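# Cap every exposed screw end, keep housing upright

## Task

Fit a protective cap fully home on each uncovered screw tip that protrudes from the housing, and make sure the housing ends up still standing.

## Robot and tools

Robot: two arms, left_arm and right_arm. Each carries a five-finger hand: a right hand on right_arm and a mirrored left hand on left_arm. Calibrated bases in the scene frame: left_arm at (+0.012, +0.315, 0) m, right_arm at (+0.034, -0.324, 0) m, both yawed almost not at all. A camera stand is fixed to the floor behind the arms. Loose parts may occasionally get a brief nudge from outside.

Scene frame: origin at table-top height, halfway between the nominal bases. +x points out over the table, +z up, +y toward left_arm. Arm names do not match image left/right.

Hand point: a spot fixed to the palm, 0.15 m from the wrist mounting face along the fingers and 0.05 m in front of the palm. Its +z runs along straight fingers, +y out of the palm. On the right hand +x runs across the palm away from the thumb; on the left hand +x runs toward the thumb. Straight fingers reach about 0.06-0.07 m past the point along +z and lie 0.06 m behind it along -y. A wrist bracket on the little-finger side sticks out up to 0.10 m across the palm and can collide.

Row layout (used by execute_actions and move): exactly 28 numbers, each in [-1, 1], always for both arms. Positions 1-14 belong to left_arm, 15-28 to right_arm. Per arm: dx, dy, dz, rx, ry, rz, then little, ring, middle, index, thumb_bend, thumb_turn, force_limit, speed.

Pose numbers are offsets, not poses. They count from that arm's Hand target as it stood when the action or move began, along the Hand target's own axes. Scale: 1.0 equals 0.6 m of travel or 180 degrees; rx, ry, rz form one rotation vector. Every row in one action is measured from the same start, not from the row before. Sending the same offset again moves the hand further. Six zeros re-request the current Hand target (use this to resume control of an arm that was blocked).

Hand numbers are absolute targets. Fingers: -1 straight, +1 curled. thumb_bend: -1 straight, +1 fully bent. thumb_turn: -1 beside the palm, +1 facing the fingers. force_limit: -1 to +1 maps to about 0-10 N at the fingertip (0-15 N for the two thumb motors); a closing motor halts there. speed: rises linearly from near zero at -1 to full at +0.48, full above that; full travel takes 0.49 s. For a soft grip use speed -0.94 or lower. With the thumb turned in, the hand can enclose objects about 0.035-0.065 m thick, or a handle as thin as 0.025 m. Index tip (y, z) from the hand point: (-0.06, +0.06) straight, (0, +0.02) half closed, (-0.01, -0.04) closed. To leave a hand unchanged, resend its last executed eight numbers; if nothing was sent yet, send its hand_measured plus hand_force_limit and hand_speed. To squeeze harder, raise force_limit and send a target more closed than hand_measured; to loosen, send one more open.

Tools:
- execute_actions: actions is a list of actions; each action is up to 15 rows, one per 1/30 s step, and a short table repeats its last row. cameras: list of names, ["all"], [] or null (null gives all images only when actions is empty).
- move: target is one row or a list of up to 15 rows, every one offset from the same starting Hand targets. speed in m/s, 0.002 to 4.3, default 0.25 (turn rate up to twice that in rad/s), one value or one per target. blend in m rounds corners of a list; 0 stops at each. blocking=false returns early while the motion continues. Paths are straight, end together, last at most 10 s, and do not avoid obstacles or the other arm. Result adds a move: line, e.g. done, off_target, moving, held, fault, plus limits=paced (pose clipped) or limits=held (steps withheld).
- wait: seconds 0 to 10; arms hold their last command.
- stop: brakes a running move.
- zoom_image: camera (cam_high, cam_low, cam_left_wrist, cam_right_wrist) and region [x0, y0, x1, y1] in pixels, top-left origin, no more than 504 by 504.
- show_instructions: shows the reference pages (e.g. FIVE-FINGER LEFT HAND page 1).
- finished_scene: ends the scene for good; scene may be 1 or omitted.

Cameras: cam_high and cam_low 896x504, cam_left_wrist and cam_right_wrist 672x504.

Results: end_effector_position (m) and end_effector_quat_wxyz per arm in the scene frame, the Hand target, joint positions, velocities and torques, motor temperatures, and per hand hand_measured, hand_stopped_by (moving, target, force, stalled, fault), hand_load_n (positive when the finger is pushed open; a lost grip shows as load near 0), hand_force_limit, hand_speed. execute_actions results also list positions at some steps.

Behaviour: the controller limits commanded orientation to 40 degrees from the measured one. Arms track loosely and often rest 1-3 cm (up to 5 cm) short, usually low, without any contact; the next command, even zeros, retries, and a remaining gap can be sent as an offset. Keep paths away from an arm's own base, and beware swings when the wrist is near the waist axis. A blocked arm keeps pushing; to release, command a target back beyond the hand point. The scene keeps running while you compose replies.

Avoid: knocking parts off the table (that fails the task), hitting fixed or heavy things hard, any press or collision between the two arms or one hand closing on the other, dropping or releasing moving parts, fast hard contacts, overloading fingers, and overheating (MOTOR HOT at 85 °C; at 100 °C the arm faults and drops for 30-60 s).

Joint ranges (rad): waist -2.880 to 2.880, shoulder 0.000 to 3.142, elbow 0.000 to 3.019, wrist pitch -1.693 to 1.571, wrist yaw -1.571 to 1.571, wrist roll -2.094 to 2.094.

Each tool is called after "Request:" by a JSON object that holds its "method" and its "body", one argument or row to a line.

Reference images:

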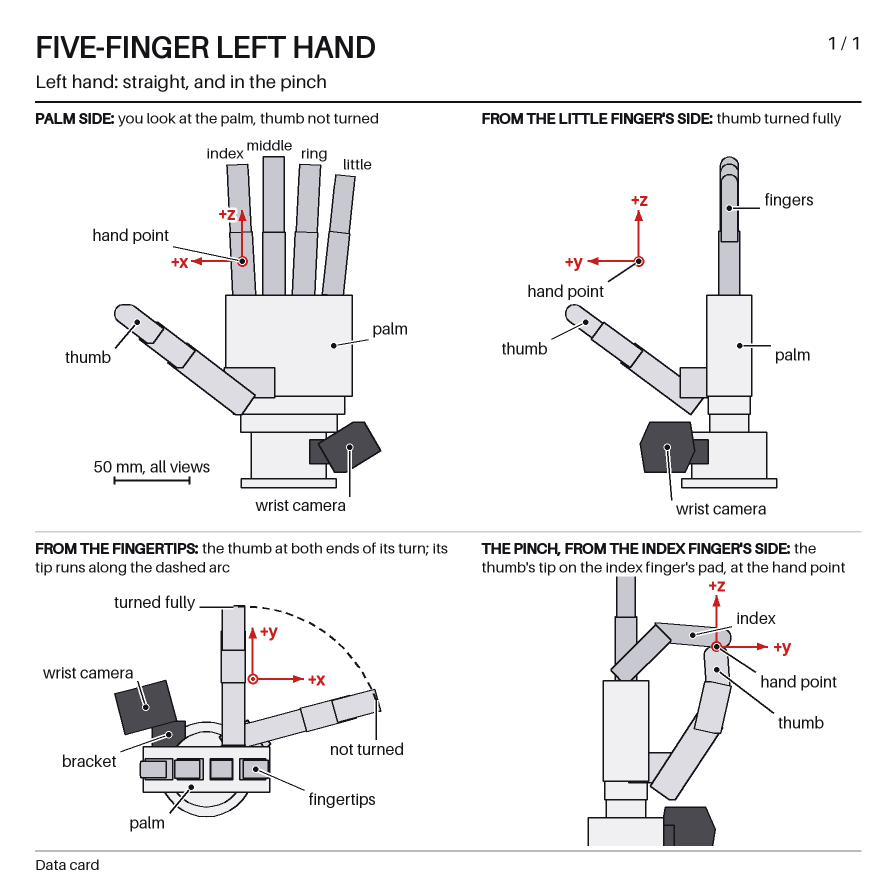

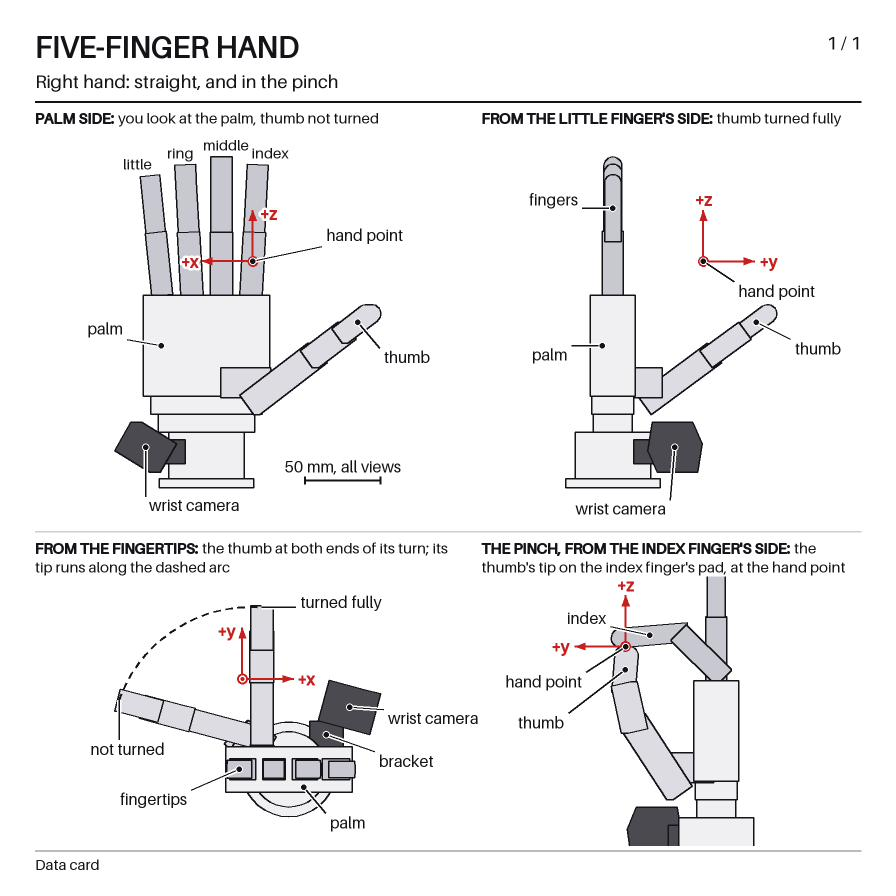

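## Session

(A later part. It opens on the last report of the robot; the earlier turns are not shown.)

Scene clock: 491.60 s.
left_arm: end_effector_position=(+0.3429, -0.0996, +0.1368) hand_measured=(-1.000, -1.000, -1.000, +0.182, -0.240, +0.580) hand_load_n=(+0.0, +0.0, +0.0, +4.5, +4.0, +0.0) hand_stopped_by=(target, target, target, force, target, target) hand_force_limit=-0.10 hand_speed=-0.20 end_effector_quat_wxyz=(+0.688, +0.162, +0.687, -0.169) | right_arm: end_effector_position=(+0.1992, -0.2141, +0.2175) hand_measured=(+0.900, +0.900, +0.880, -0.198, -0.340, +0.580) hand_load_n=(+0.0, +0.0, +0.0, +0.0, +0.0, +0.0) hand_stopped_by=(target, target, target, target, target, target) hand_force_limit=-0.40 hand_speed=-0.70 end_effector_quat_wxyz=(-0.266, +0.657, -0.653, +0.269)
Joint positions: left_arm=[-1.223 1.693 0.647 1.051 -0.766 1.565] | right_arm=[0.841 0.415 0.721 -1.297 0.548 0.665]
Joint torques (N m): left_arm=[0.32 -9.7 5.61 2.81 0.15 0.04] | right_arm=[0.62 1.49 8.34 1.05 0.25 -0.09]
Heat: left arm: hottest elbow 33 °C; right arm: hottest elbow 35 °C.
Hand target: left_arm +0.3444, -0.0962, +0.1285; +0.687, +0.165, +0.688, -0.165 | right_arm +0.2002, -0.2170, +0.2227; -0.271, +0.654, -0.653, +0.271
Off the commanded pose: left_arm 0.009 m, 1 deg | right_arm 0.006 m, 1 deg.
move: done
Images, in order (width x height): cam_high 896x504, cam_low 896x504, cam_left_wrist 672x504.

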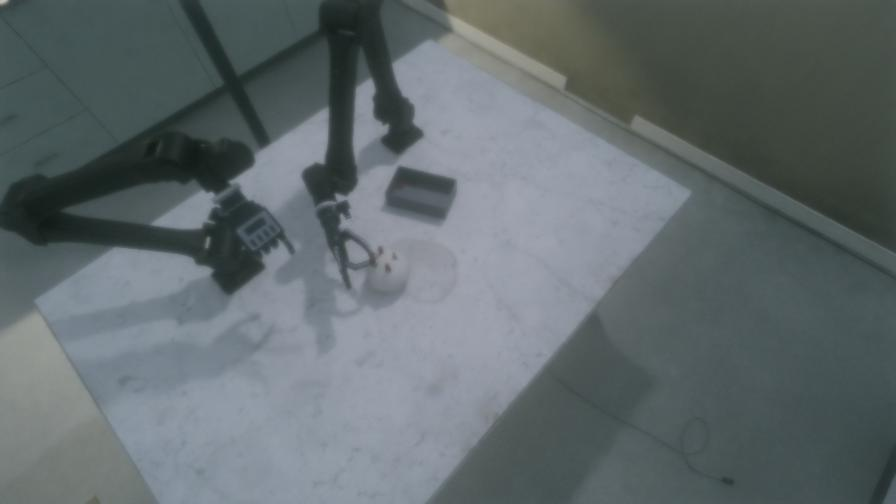

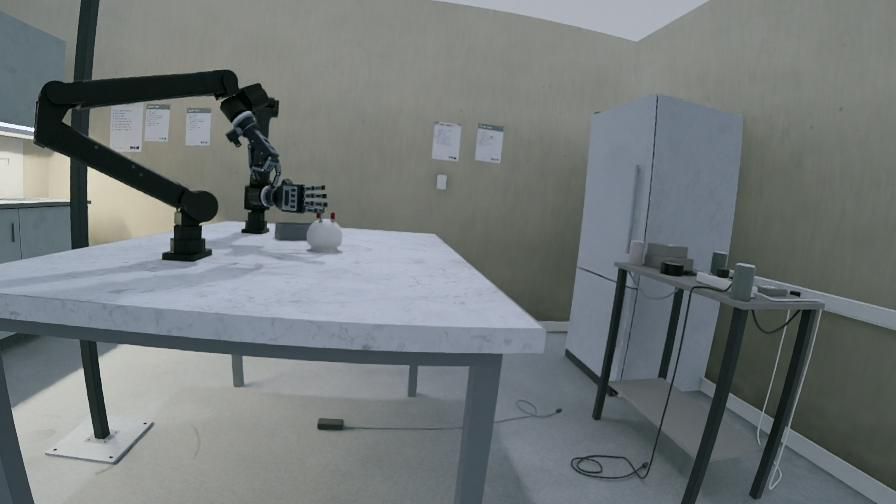

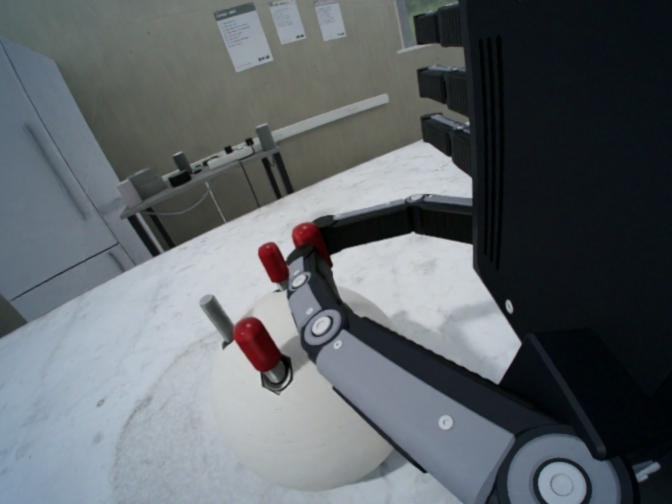

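Request:
{"method": "move", "body": {
  "target": [
    [-0.0250,0,0,0,0,0,-1,-1,-1,0.32,-0.24,0.58,-0.1,-0.2,0,0,0,0,0,0,0.9,0.9,0.88,-0.2,-0.34,0.58,-0.4,-0.7],
    [-0.0333,-0.0407,0.0105,0,0,0,-1,-1,-1,0.32,-0.24,0.58,-0.1,-0.2,0,0,0,0,0,0,0.9,0.9,0.88,-0.2,-0.34,0.58,-0.4,-0.7],
    [-0.0192,0.0040,0.0024,0,0,0,-1,-1,-1,0.32,-0.24,0.58,-0.1,-0.2,0,0,0,0,0,0,0.9,0.9,0.88,-0.2,-0.34,0.58,-0.4,-0.7]
  ],
  "speed": [0.08,0.08,0.06],
  "cameras": ["cam_left_wrist","cam_low","cam_high"]
}}

Request:
{"method": "zoom_image", "body": {
  "camera": "cam_low",
  "region": [312, 200, 332, 220]
}}

Request:
{"method": "zoom_image", "body": {
  "camera": "cam_left_wrist",
  "region": [300, 240, 380, 320]
}}

Request:
{"method": "zoom_image", "body": {
  "camera": "cam_left_wrist",
  "region": [280, 210, 350, 280]
}}

Scene clock: 497.10 s.
left_arm: end_effector_position=(+0.3418, -0.1005, +0.1368) hand_measured=(-1.000, -1.000, -1.000, +0.182, -0.240, +0.580) hand_load_n=(+0.0, +0.0, +0.0, +4.5, +4.0, +0.5) hand_stopped_by=(target, target, target, force, target, target) hand_force_limit=-0.10 hand_speed=-0.20 end_effector_quat_wxyz=(+0.682, +0.172, +0.691, -0.164) | right_arm: end_effector_position=(+0.1992, -0.2141, +0.2175) hand_measured=(+0.900, +0.900, +0.880, -0.198, -0.340, +0.580) hand_load_n=(+0.0, +0.0, +0.0, +0.0, +0.0, +0.0) hand_stopped_by=(target, target, target, target, target, target) hand_force_limit=-0.40 hand_speed=-0.70 end_effector_quat_wxyz=(-0.266, +0.657, -0.653, +0.269)
Joint positions: left_arm=[-1.224 1.68 0.648 1.012 -0.759 1.565] | right_arm=[0.841 0.415 0.721 -1.297 0.548 0.665]
Joint torques (N m): left_arm=[1.2 -11.69 5.85 2.88 0.11 0.03] | right_arm=[0.62 1.49 8.35 1.05 0.25 -0.09]
Heat: left arm: hottest elbow 33 °C; right arm: hottest elbow 35 °C.
Hand target: left_arm +0.3468, -0.0948, +0.1400; +0.687, +0.165, +0.688, -0.165 | right_arm +0.2002, -0.2170, +0.2227; -0.271, +0.654, -0.653, +0.271
Off the commanded pose: left_arm 0.008 m, 1 deg | right_arm 0.006 m, 1 deg.
move: done
Images, in order (width x height): cam_high 896x504, cam_low 896x504, cam_left_wrist 672x504.

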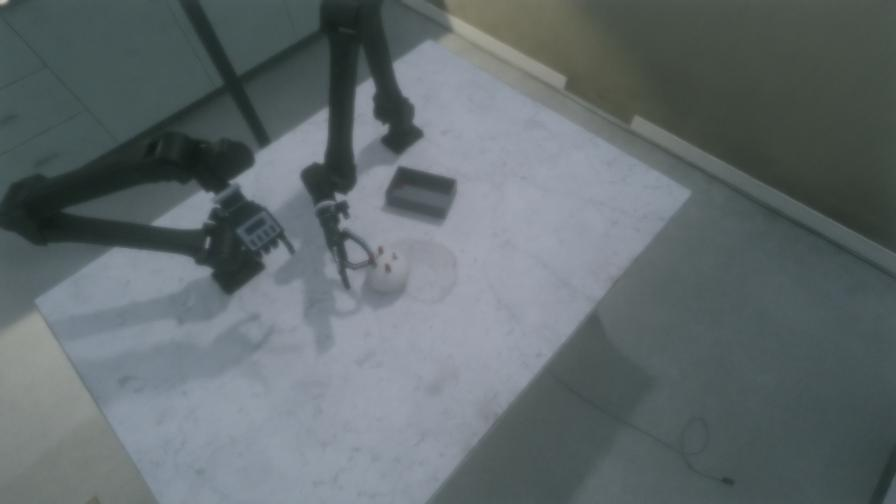

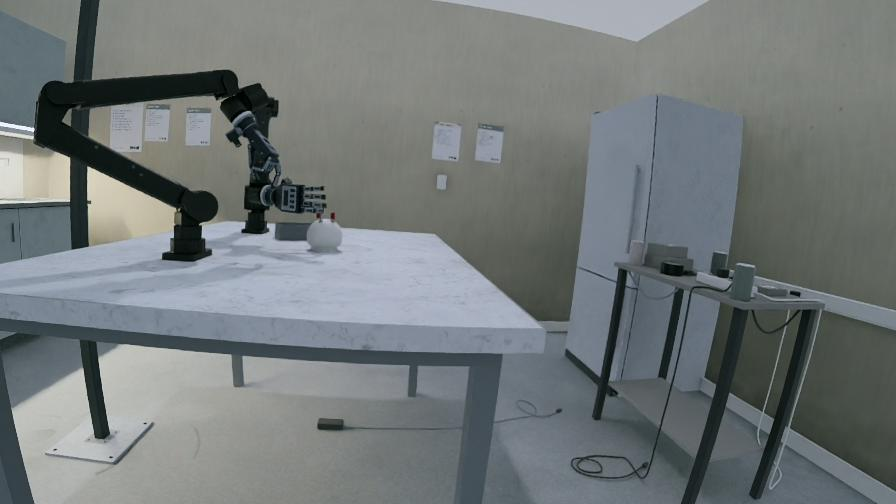

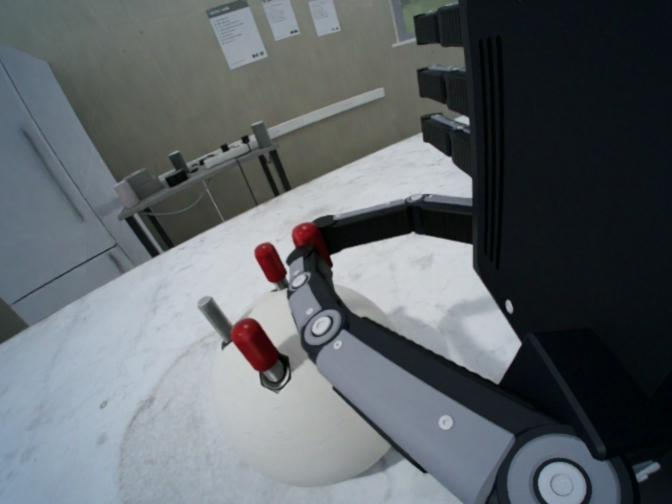

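Scaled by 25.200 from the camera's 896x504 image, which has a finer 1280x720 frame.

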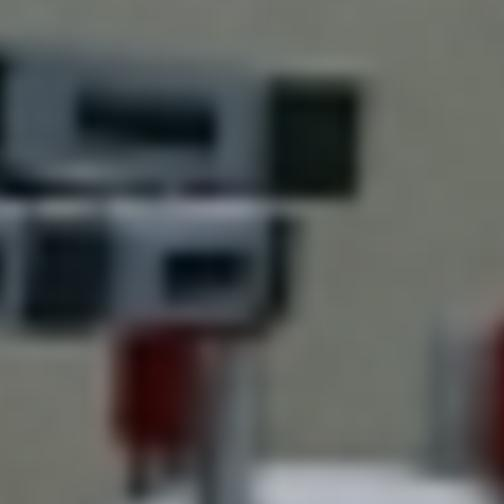

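Scaled by 6.300 from the camera's 672x504 image, which has a finer 960x720 frame.

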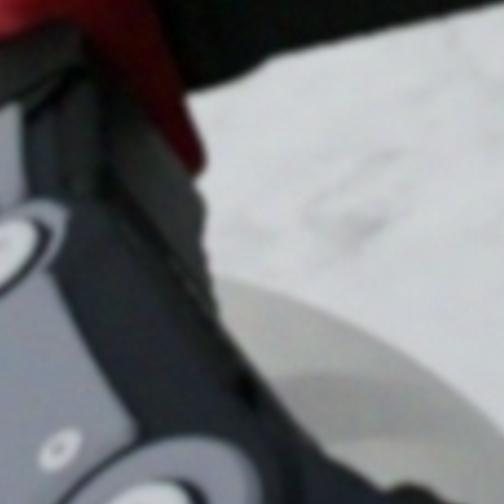

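Scaled by 7.200 from the camera's 672x504 image, which has a finer 960x720 frame.

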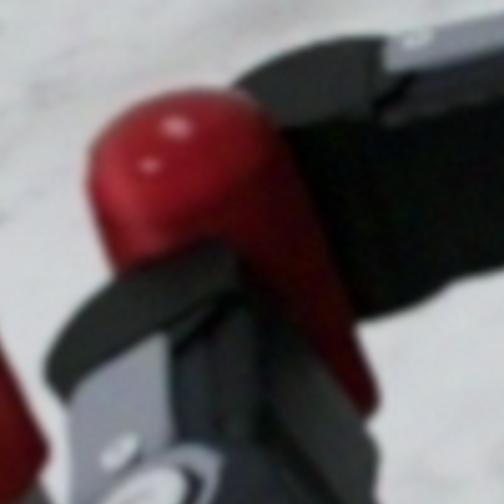

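Request:
{"method": "zoom_image", "body": {
  "camera": "cam_left_wrist",
  "region": [322, 255, 352, 305]
}}

Scaled by 10.080 from the camera's 672x504 image, which has a finer 960x720 frame.

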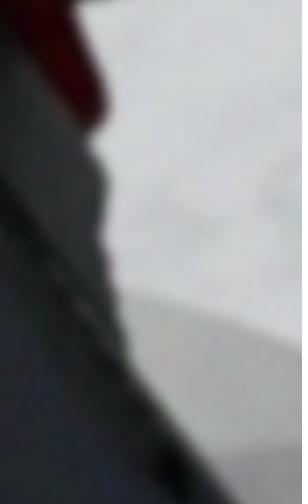

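Request:
{"method": "move", "body": {
  "target": [0.0150,0,0,0,0,0,-1,-1,-1,0.32,-0.24,0.58,-0.1,-0.2,0,0,0,0,0,0,0.9,0.9,0.88,-0.2,-0.34,0.58,-0.4,-0.7],
  "speed": 0.04,
  "cameras": ["cam_left_wrist","cam_low"]
}}

Request:
{"method": "zoom_image", "body": {
  "camera": "cam_low",
  "region": [312, 200, 332, 220]
}}

Request:
{"method": "zoom_image", "body": {
  "camera": "cam_left_wrist",
  "region": [322, 255, 352, 305]
}}

Request:
{"method": "zoom_image", "body": {
  "camera": "cam_left_wrist",
  "region": [280, 210, 350, 280]
}}

Scene clock: 499.57 s.
left_arm: end_effector_position=(+0.3415, -0.0997, +0.1367) hand_measured=(-1.000, -1.000, -1.000, +0.182, -0.240, +0.580) hand_load_n=(+0.0, +0.0, +0.0, +4.5, +3.5, +0.5) hand_stopped_by=(target, target, target, force, target, target) hand_force_limit=-0.10 hand_speed=-0.20 end_effector_quat_wxyz=(+0.686, +0.167, +0.688, -0.170) | right_arm: end_effector_position=(+0.1992, -0.2141, +0.2175) hand_measured=(+0.900, +0.900, +0.880, -0.198, -0.340, +0.580) hand_load_n=(+0.0, +0.0, +0.0, +0.0, +0.0, +0.0) hand_stopped_by=(target, target, target, target, target, target) hand_force_limit=-0.40 hand_speed=-0.70 end_effector_quat_wxyz=(-0.266, +0.657, -0.653, +0.269)
Joint positions: left_arm=[-1.224 1.687 0.643 1.042 -0.759 1.565] | right_arm=[0.841 0.415 0.721 -1.297 0.548 0.665]
Joint torques (N m): left_arm=[0.79 -9.93 5.89 2.89 0.15 0.05] | right_arm=[0.62 1.49 8.35 1.05 0.25 -0.09]
Heat: left arm: hottest elbow 33 °C; right arm: hottest elbow 35 °C.
Hand target: left_arm +0.3467, -0.0947, +0.1309; +0.687, +0.165, +0.688, -0.165 | right_arm +0.2002, -0.2170, +0.2227; -0.271, +0.654, -0.653, +0.271
Off the commanded pose: left_arm 0.009 m, 1 deg | right_arm 0.006 m, 1 deg.
move: done
Images, in order (width x height): cam_low 896x504, cam_left_wrist 672x504.

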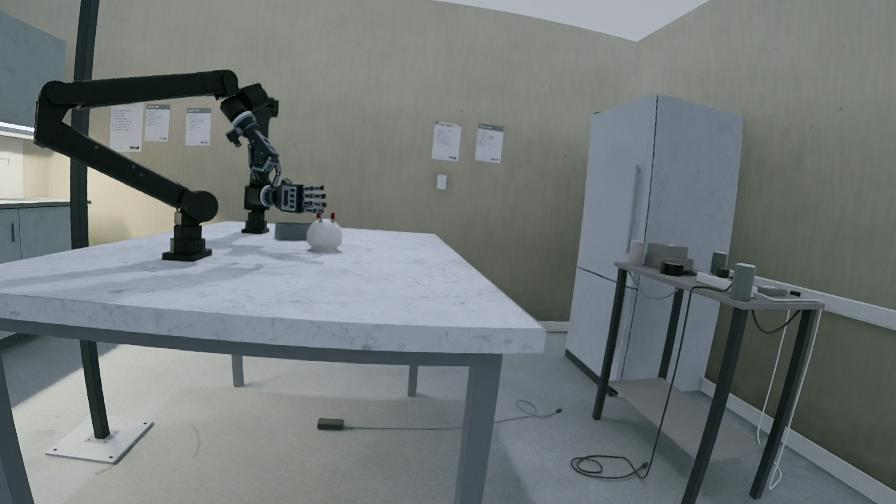

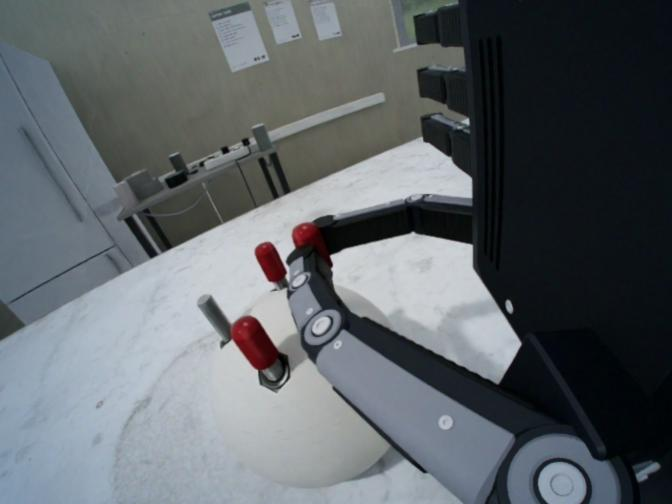

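Scaled by 25.200 from the camera's 896x504 image, which has a finer 1280x720 frame.

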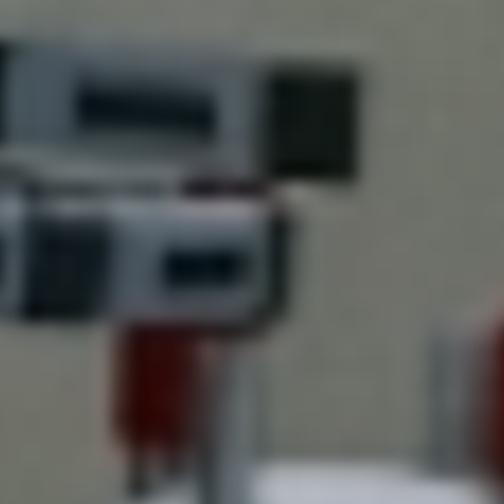

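Scaled by 10.080 from the camera's 672x504 image, which has a finer 960x720 frame.

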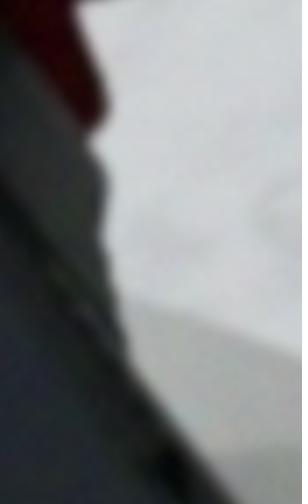

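Scaled by 7.200 from the camera's 672x504 image, which has a finer 960x720 frame.

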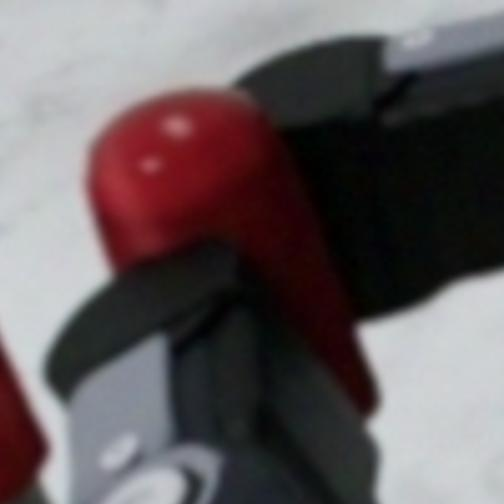

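Request:
{"method": "wait", "body": {
  "seconds": 0,
  "cameras": ["cam_high","cam_left_wrist"]
}}

Request:
{"method": "zoom_image", "body": {
  "camera": "cam_left_wrist",
  "region": [190, 230, 310, 350]
}}

Request:
{"method": "zoom_image", "body": {
  "camera": "cam_high",
  "region": [360, 240, 400, 280]
}}

Scene clock: 501.27 s.
left_arm: end_effector_position=(+0.3415, -0.0997, +0.1367) hand_measured=(-1.000, -1.000, -1.000, +0.182, -0.240, +0.580) hand_load_n=(+0.0, +0.0, +0.0, +4.5, +4.0, +0.5) hand_stopped_by=(target, target, target, force, target, target) hand_force_limit=-0.10 hand_speed=-0.20 end_effector_quat_wxyz=(+0.686, +0.167, +0.688, -0.170) | right_arm: end_effector_position=(+0.1992, -0.2141, +0.2175) hand_measured=(+0.900, +0.900, +0.880, -0.198, -0.340, +0.580) hand_load_n=(+0.0, +0.0, +0.5, +0.0, +0.0, +0.0) hand_stopped_by=(target, target, target, target, target, target) hand_force_limit=-0.40 hand_speed=-0.70 end_effector_quat_wxyz=(-0.266, +0.657, -0.653, +0.269)
Joint positions: left_arm=[-1.224 1.687 0.643 1.042 -0.759 1.565] | right_arm=[0.841 0.415 0.721 -1.297 0.548 0.665]
Joint torques (N m): left_arm=[1.26 -10.17 5.93 2.85 0.16 0.07] | right_arm=[0.62 1.49 8.35 1.05 0.25 -0.09]
Heat: left arm: hottest elbow 33 °C; right arm: hottest elbow 35 °C.
Hand target: left_arm +0.3467, -0.0947, +0.1309; +0.687, +0.165, +0.688, -0.165 | right_arm +0.2002, -0.2170, +0.2227; -0.271, +0.654, -0.653, +0.271
Off the commanded pose: left_arm 0.009 m, 1 deg | right_arm 0.006 m, 1 deg.
Images, in order (width x height): cam_high 896x504, cam_left_wrist 672x504.

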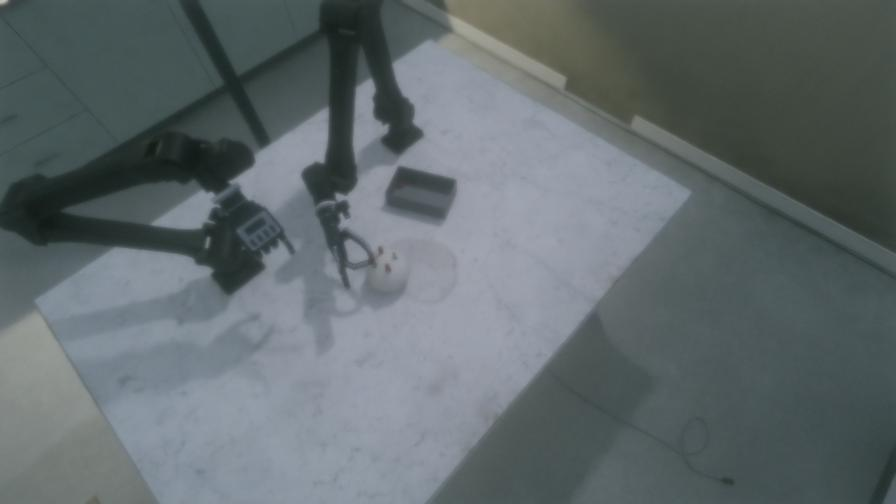

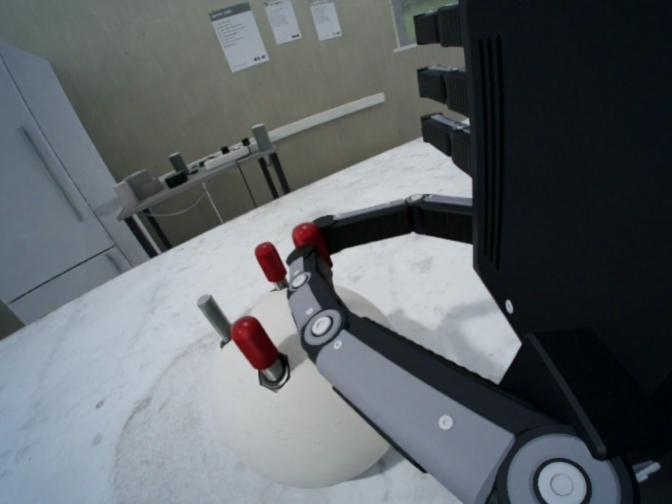

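Scaled by 4.200 from the camera's 672x504 image, which has a finer 960x720 frame.

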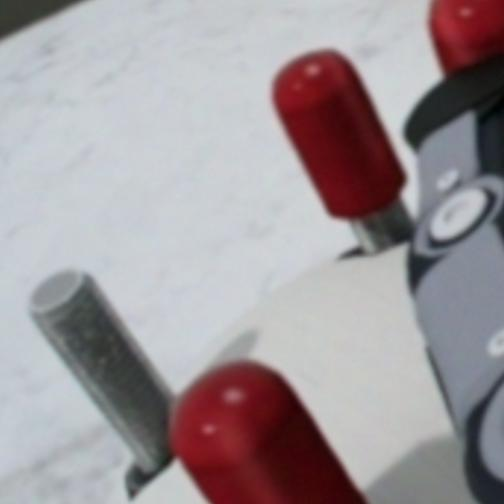

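Scaled by 12.600 from the camera's 896x504 image, which has a finer 1280x720 frame.

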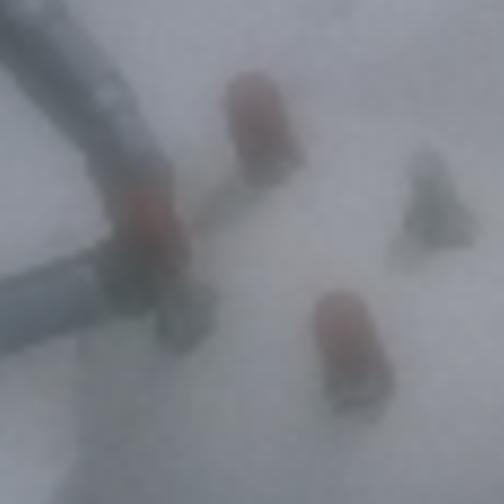

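Request:
{"method": "move", "body": {
  "target": [0.0065,0,0,0,0,0,-1,-1,-1,0.32,-0.24,0.58,-0.1,-0.2,0,0,0,0,0,0,0.9,0.9,0.88,-0.2,-0.34,0.58,-0.4,-0.7],
  "speed": 0.03,
  "cameras": ["cam_left_wrist","cam_low"]
}}

Request:
{"method": "zoom_image", "body": {
  "camera": "cam_low",
  "region": [312, 200, 332, 220]
}}

Request:
{"method": "zoom_image", "body": {
  "camera": "cam_left_wrist",
  "region": [280, 210, 350, 280]
}}

Scene clock: 506.17 s.
left_arm: end_effector_position=(+0.3416, -0.1002, +0.1356) hand_measured=(-1.000, -1.000, -1.000, +0.182, -0.240, +0.580) hand_load_n=(+0.0, +0.0, +0.0, +4.0, +4.0, +0.0) hand_stopped_by=(target, target, target, force, target, target) hand_force_limit=-0.10 hand_speed=-0.20 end_effector_quat_wxyz=(+0.687, +0.165, +0.686, -0.172) | right_arm: end_effector_position=(+0.1992, -0.2141, +0.2175) hand_measured=(+0.900, +0.900, +0.880, -0.198, -0.340, +0.580) hand_load_n=(+0.0, +0.0, +0.0, +0.0, +0.0, +0.0) hand_stopped_by=(target, target, target, target, target, target) hand_force_limit=-0.40 hand_speed=-0.70 end_effector_quat_wxyz=(-0.266, +0.657, -0.653, +0.269)
Joint positions: left_arm=[-1.224 1.695 0.643 1.057 -0.759 1.565] | right_arm=[0.841 0.415 0.721 -1.297 0.548 0.665]
Joint torques (N m): left_arm=[0.97 -9.76 5.71 2.8 0.15 0.04] | right_arm=[0.62 1.49 8.35 1.06 0.25 -0.09]
Heat: left arm: hottest elbow 33 °C; right arm: hottest elbow 35 °C.
Hand target: left_arm +0.3467, -0.0947, +0.1271; +0.687, +0.165, +0.688, -0.165 | right_arm +0.2002, -0.2170, +0.2227; -0.271, +0.654, -0.653, +0.271
Off the commanded pose: left_arm 0.011 m, 1 deg | right_arm 0.006 m, 1 deg.
move: off_target (left_arm)
Images, in order (width x height): cam_low 896x504, cam_left_wrist 672x504.

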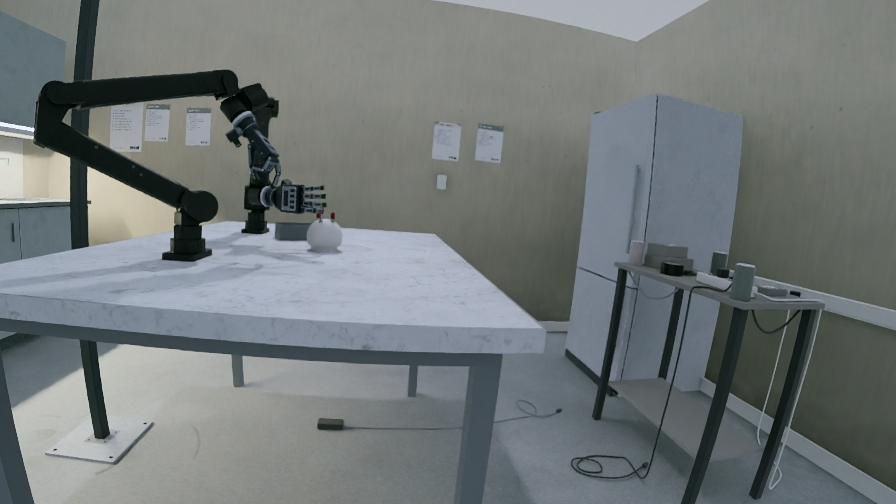

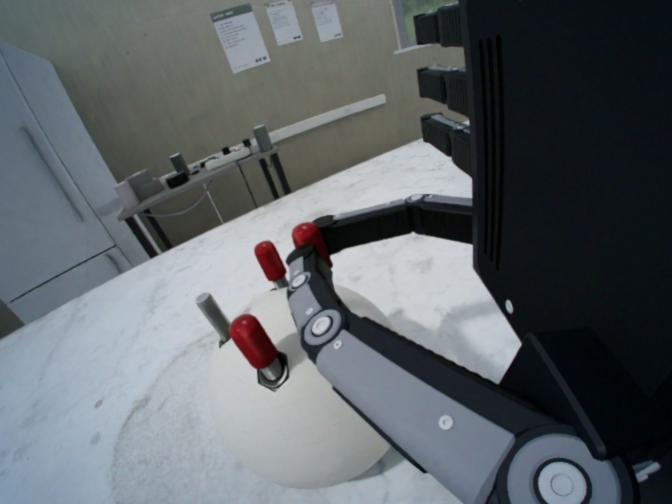

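Scaled by 25.200 from the camera's 896x504 image, which has a finer 1280x720 frame.

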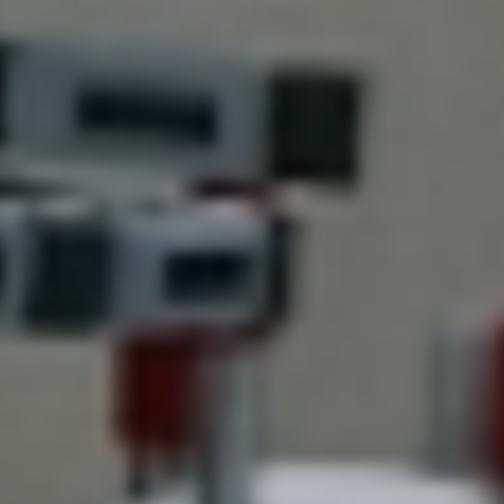

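Scaled by 7.200 from the camera's 672x504 image, which has a finer 960x720 frame.

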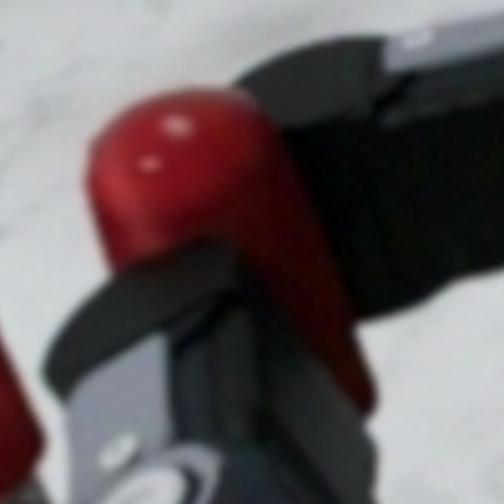

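Request:
{"method": "move", "body": {
  "target": [0.0100,0,0,0,0,0,-1,-1,-1,0.32,-0.24,0.58,-0.1,-0.2,0,0,0,0,0,0,0.9,0.9,0.88,-0.2,-0.34,0.58,-0.4,-0.7],
  "speed": 0.03,
  "cameras": ["cam_left_wrist","cam_low"]
}}

Request:
{"method": "zoom_image", "body": {
  "camera": "cam_low",
  "region": [312, 200, 332, 220]
}}

Request:
{"method": "zoom_image", "body": {
  "camera": "cam_left_wrist",
  "region": [280, 210, 350, 280]
}}

Scene clock: 508.93 s.
left_arm: end_effector_position=(+0.3420, -0.1007, +0.1348) hand_measured=(-1.000, -1.000, -1.000, +0.182, -0.240, +0.580) hand_load_n=(+0.0, +0.0, +0.0, +4.5, +4.0, -1.5) hand_stopped_by=(target, target, target, force, target, target) hand_force_limit=-0.10 hand_speed=-0.20 end_effector_quat_wxyz=(+0.690, +0.164, +0.683, -0.173) | right_arm: end_effector_position=(+0.1992, -0.2141, +0.2175) hand_measured=(+0.900, +0.900, +0.880, -0.198, -0.340, +0.580) hand_load_n=(+0.0, +0.0, +0.0, +0.0, +0.0, +0.0) hand_stopped_by=(target, target, target, target, target, target) hand_force_limit=-0.40 hand_speed=-0.70 end_effector_quat_wxyz=(-0.266, +0.657, -0.653, +0.269)
Joint positions: left_arm=[-1.224 1.707 0.643 1.082 -0.759 1.573] | right_arm=[0.841 0.415 0.721 -1.297 0.548 0.665]
Joint torques (N m): left_arm=[0.67 -9.41 5.48 2.54 0.11 -0.05] | right_arm=[0.62 1.49 8.35 1.05 0.25 -0.09]
Heat: left arm: hottest elbow 33 °C; right arm: hottest elbow 35 °C.
Hand target: left_arm +0.3467, -0.0947, +0.1211; +0.687, +0.165, +0.688, -0.165 | right_arm +0.2002, -0.2170, +0.2227; -0.271, +0.654, -0.653, +0.271
Off the commanded pose: left_arm 0.016 m, 1 deg | right_arm 0.006 m, 1 deg.
move: off_target (left_arm)
Images, in order (width x height): cam_low 896x504, cam_left_wrist 672x504.

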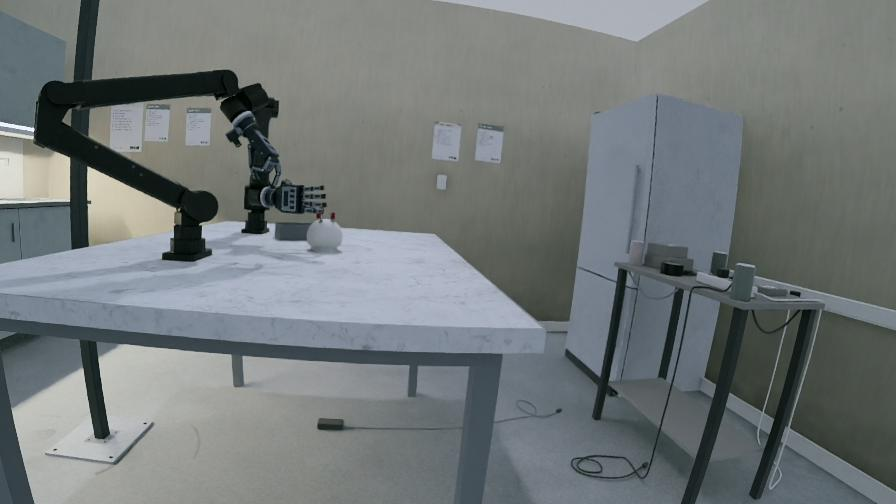

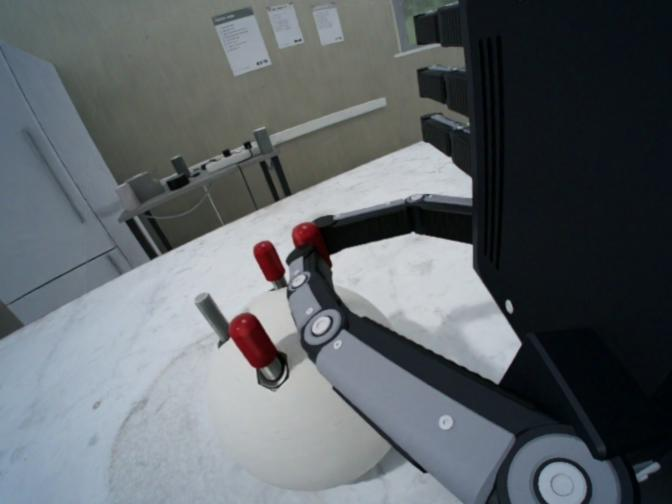

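Scaled by 25.200 from the camera's 896x504 image, which has a finer 1280x720 frame.

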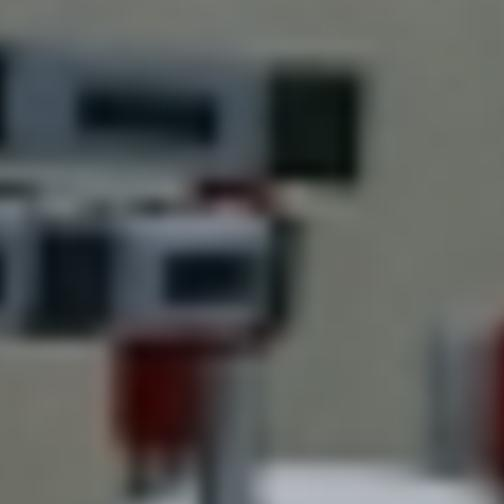

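Scaled by 7.200 from the camera's 672x504 image, which has a finer 960x720 frame.

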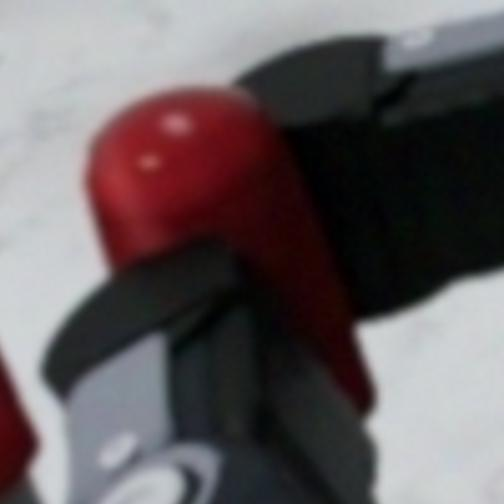

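Request:
{"method": "move", "body": {
  "target": [-0.0100,0.0028,-0.0014,0,0,0,-1,-1,-1,0.32,-0.24,0.58,-0.1,-0.2,0,0,0,0,0,0,0.9,0.9,0.88,-0.2,-0.34,0.58,-0.4,-0.7],
  "speed": 0.03,
  "cameras": ["cam_left_wrist","cam_low","cam_high"]
}}

Request:
{"method": "zoom_image", "body": {
  "camera": "cam_low",
  "region": [312, 200, 332, 220]
}}

Request:
{"method": "zoom_image", "body": {
  "camera": "cam_high",
  "region": [360, 240, 400, 280]
}}

Scene clock: 513.57 s.
left_arm: end_effector_position=(+0.3420, -0.1007, +0.1347) hand_measured=(-1.000, -1.000, -1.000, +0.182, -0.240, +0.580) hand_load_n=(+0.0, +0.0, +0.0, +4.5, +4.0, -1.0) hand_stopped_by=(target, target, target, force, target, target) hand_force_limit=-0.10 hand_speed=-0.20 end_effector_quat_wxyz=(+0.690, +0.164, +0.683, -0.173) | right_arm: end_effector_position=(+0.1992, -0.2141, +0.2175) hand_measured=(+0.900, +0.900, +0.880, -0.198, -0.340, +0.580) hand_load_n=(+0.0, +0.0, +0.0, +0.0, +0.0, +0.0) hand_stopped_by=(target, target, target, target, target, target) hand_force_limit=-0.40 hand_speed=-0.70 end_effector_quat_wxyz=(-0.266, +0.657, -0.653, +0.269)
Joint positions: left_arm=[-1.224 1.707 0.643 1.083 -0.759 1.573] | right_arm=[0.841 0.415 0.721 -1.297 0.548 0.665]
Joint torques (N m): left_arm=[1.32 -11.22 5.16 1.84 0.21 -0.05] | right_arm=[0.62 1.49 8.35 1.05 0.25 -0.09]
Heat: left arm: hottest elbow 33 °C; right arm: hottest elbow 35 °C.
Hand target: left_arm +0.3467, -0.0929, +0.1270; +0.687, +0.165, +0.688, -0.165 | right_arm +0.2002, -0.2170, +0.2227; -0.271, +0.654, -0.653, +0.271
Off the commanded pose: left_arm 0.012 m, 1 deg | right_arm 0.006 m, 1 deg.
move: off_target (left_arm)
Images, in order (width x height): cam_high 896x504, cam_low 896x504, cam_left_wrist 672x504.

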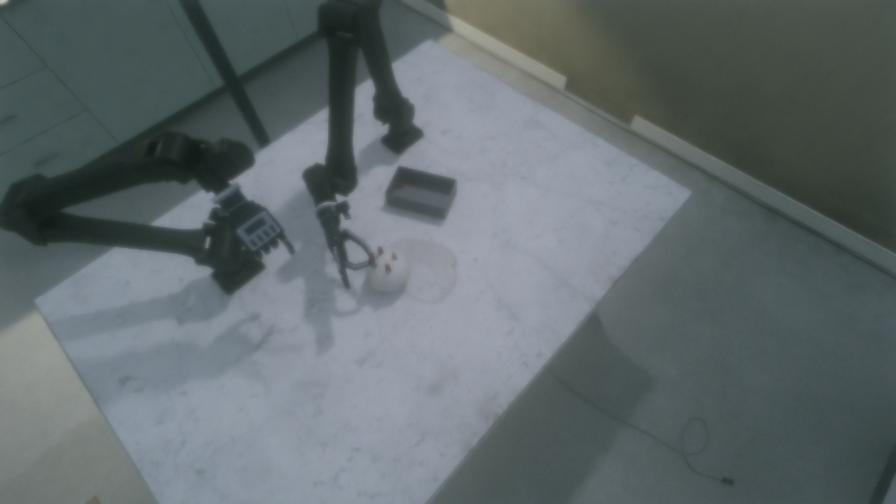

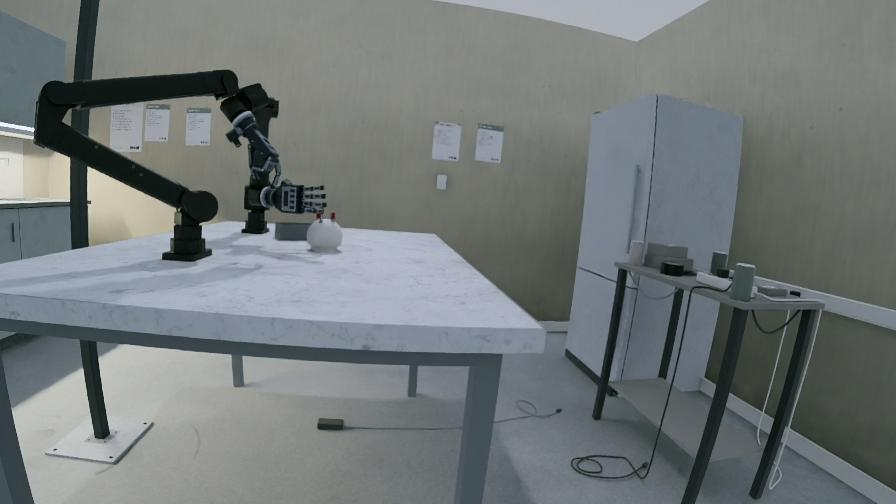

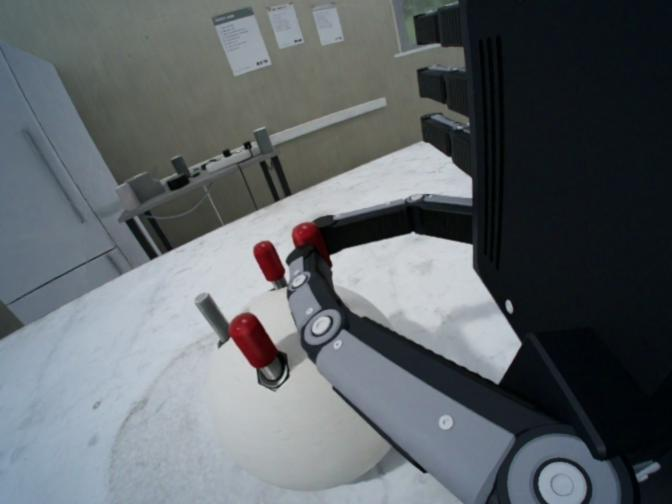

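Scaled by 25.200 from the camera's 896x504 image, which has a finer 1280x720 frame.

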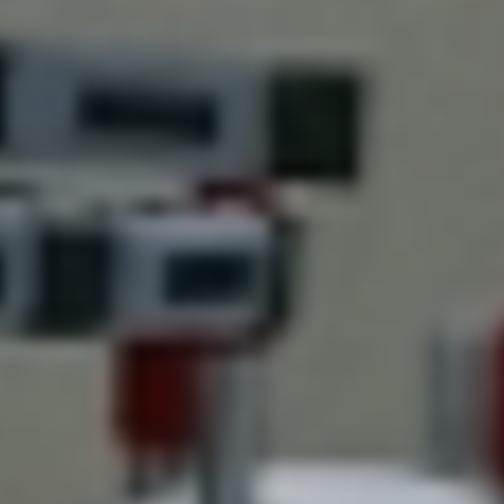

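Scaled by 12.600 from the camera's 896x504 image, which has a finer 1280x720 frame.

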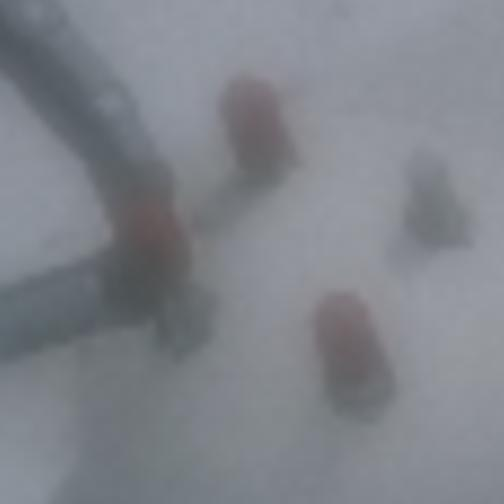

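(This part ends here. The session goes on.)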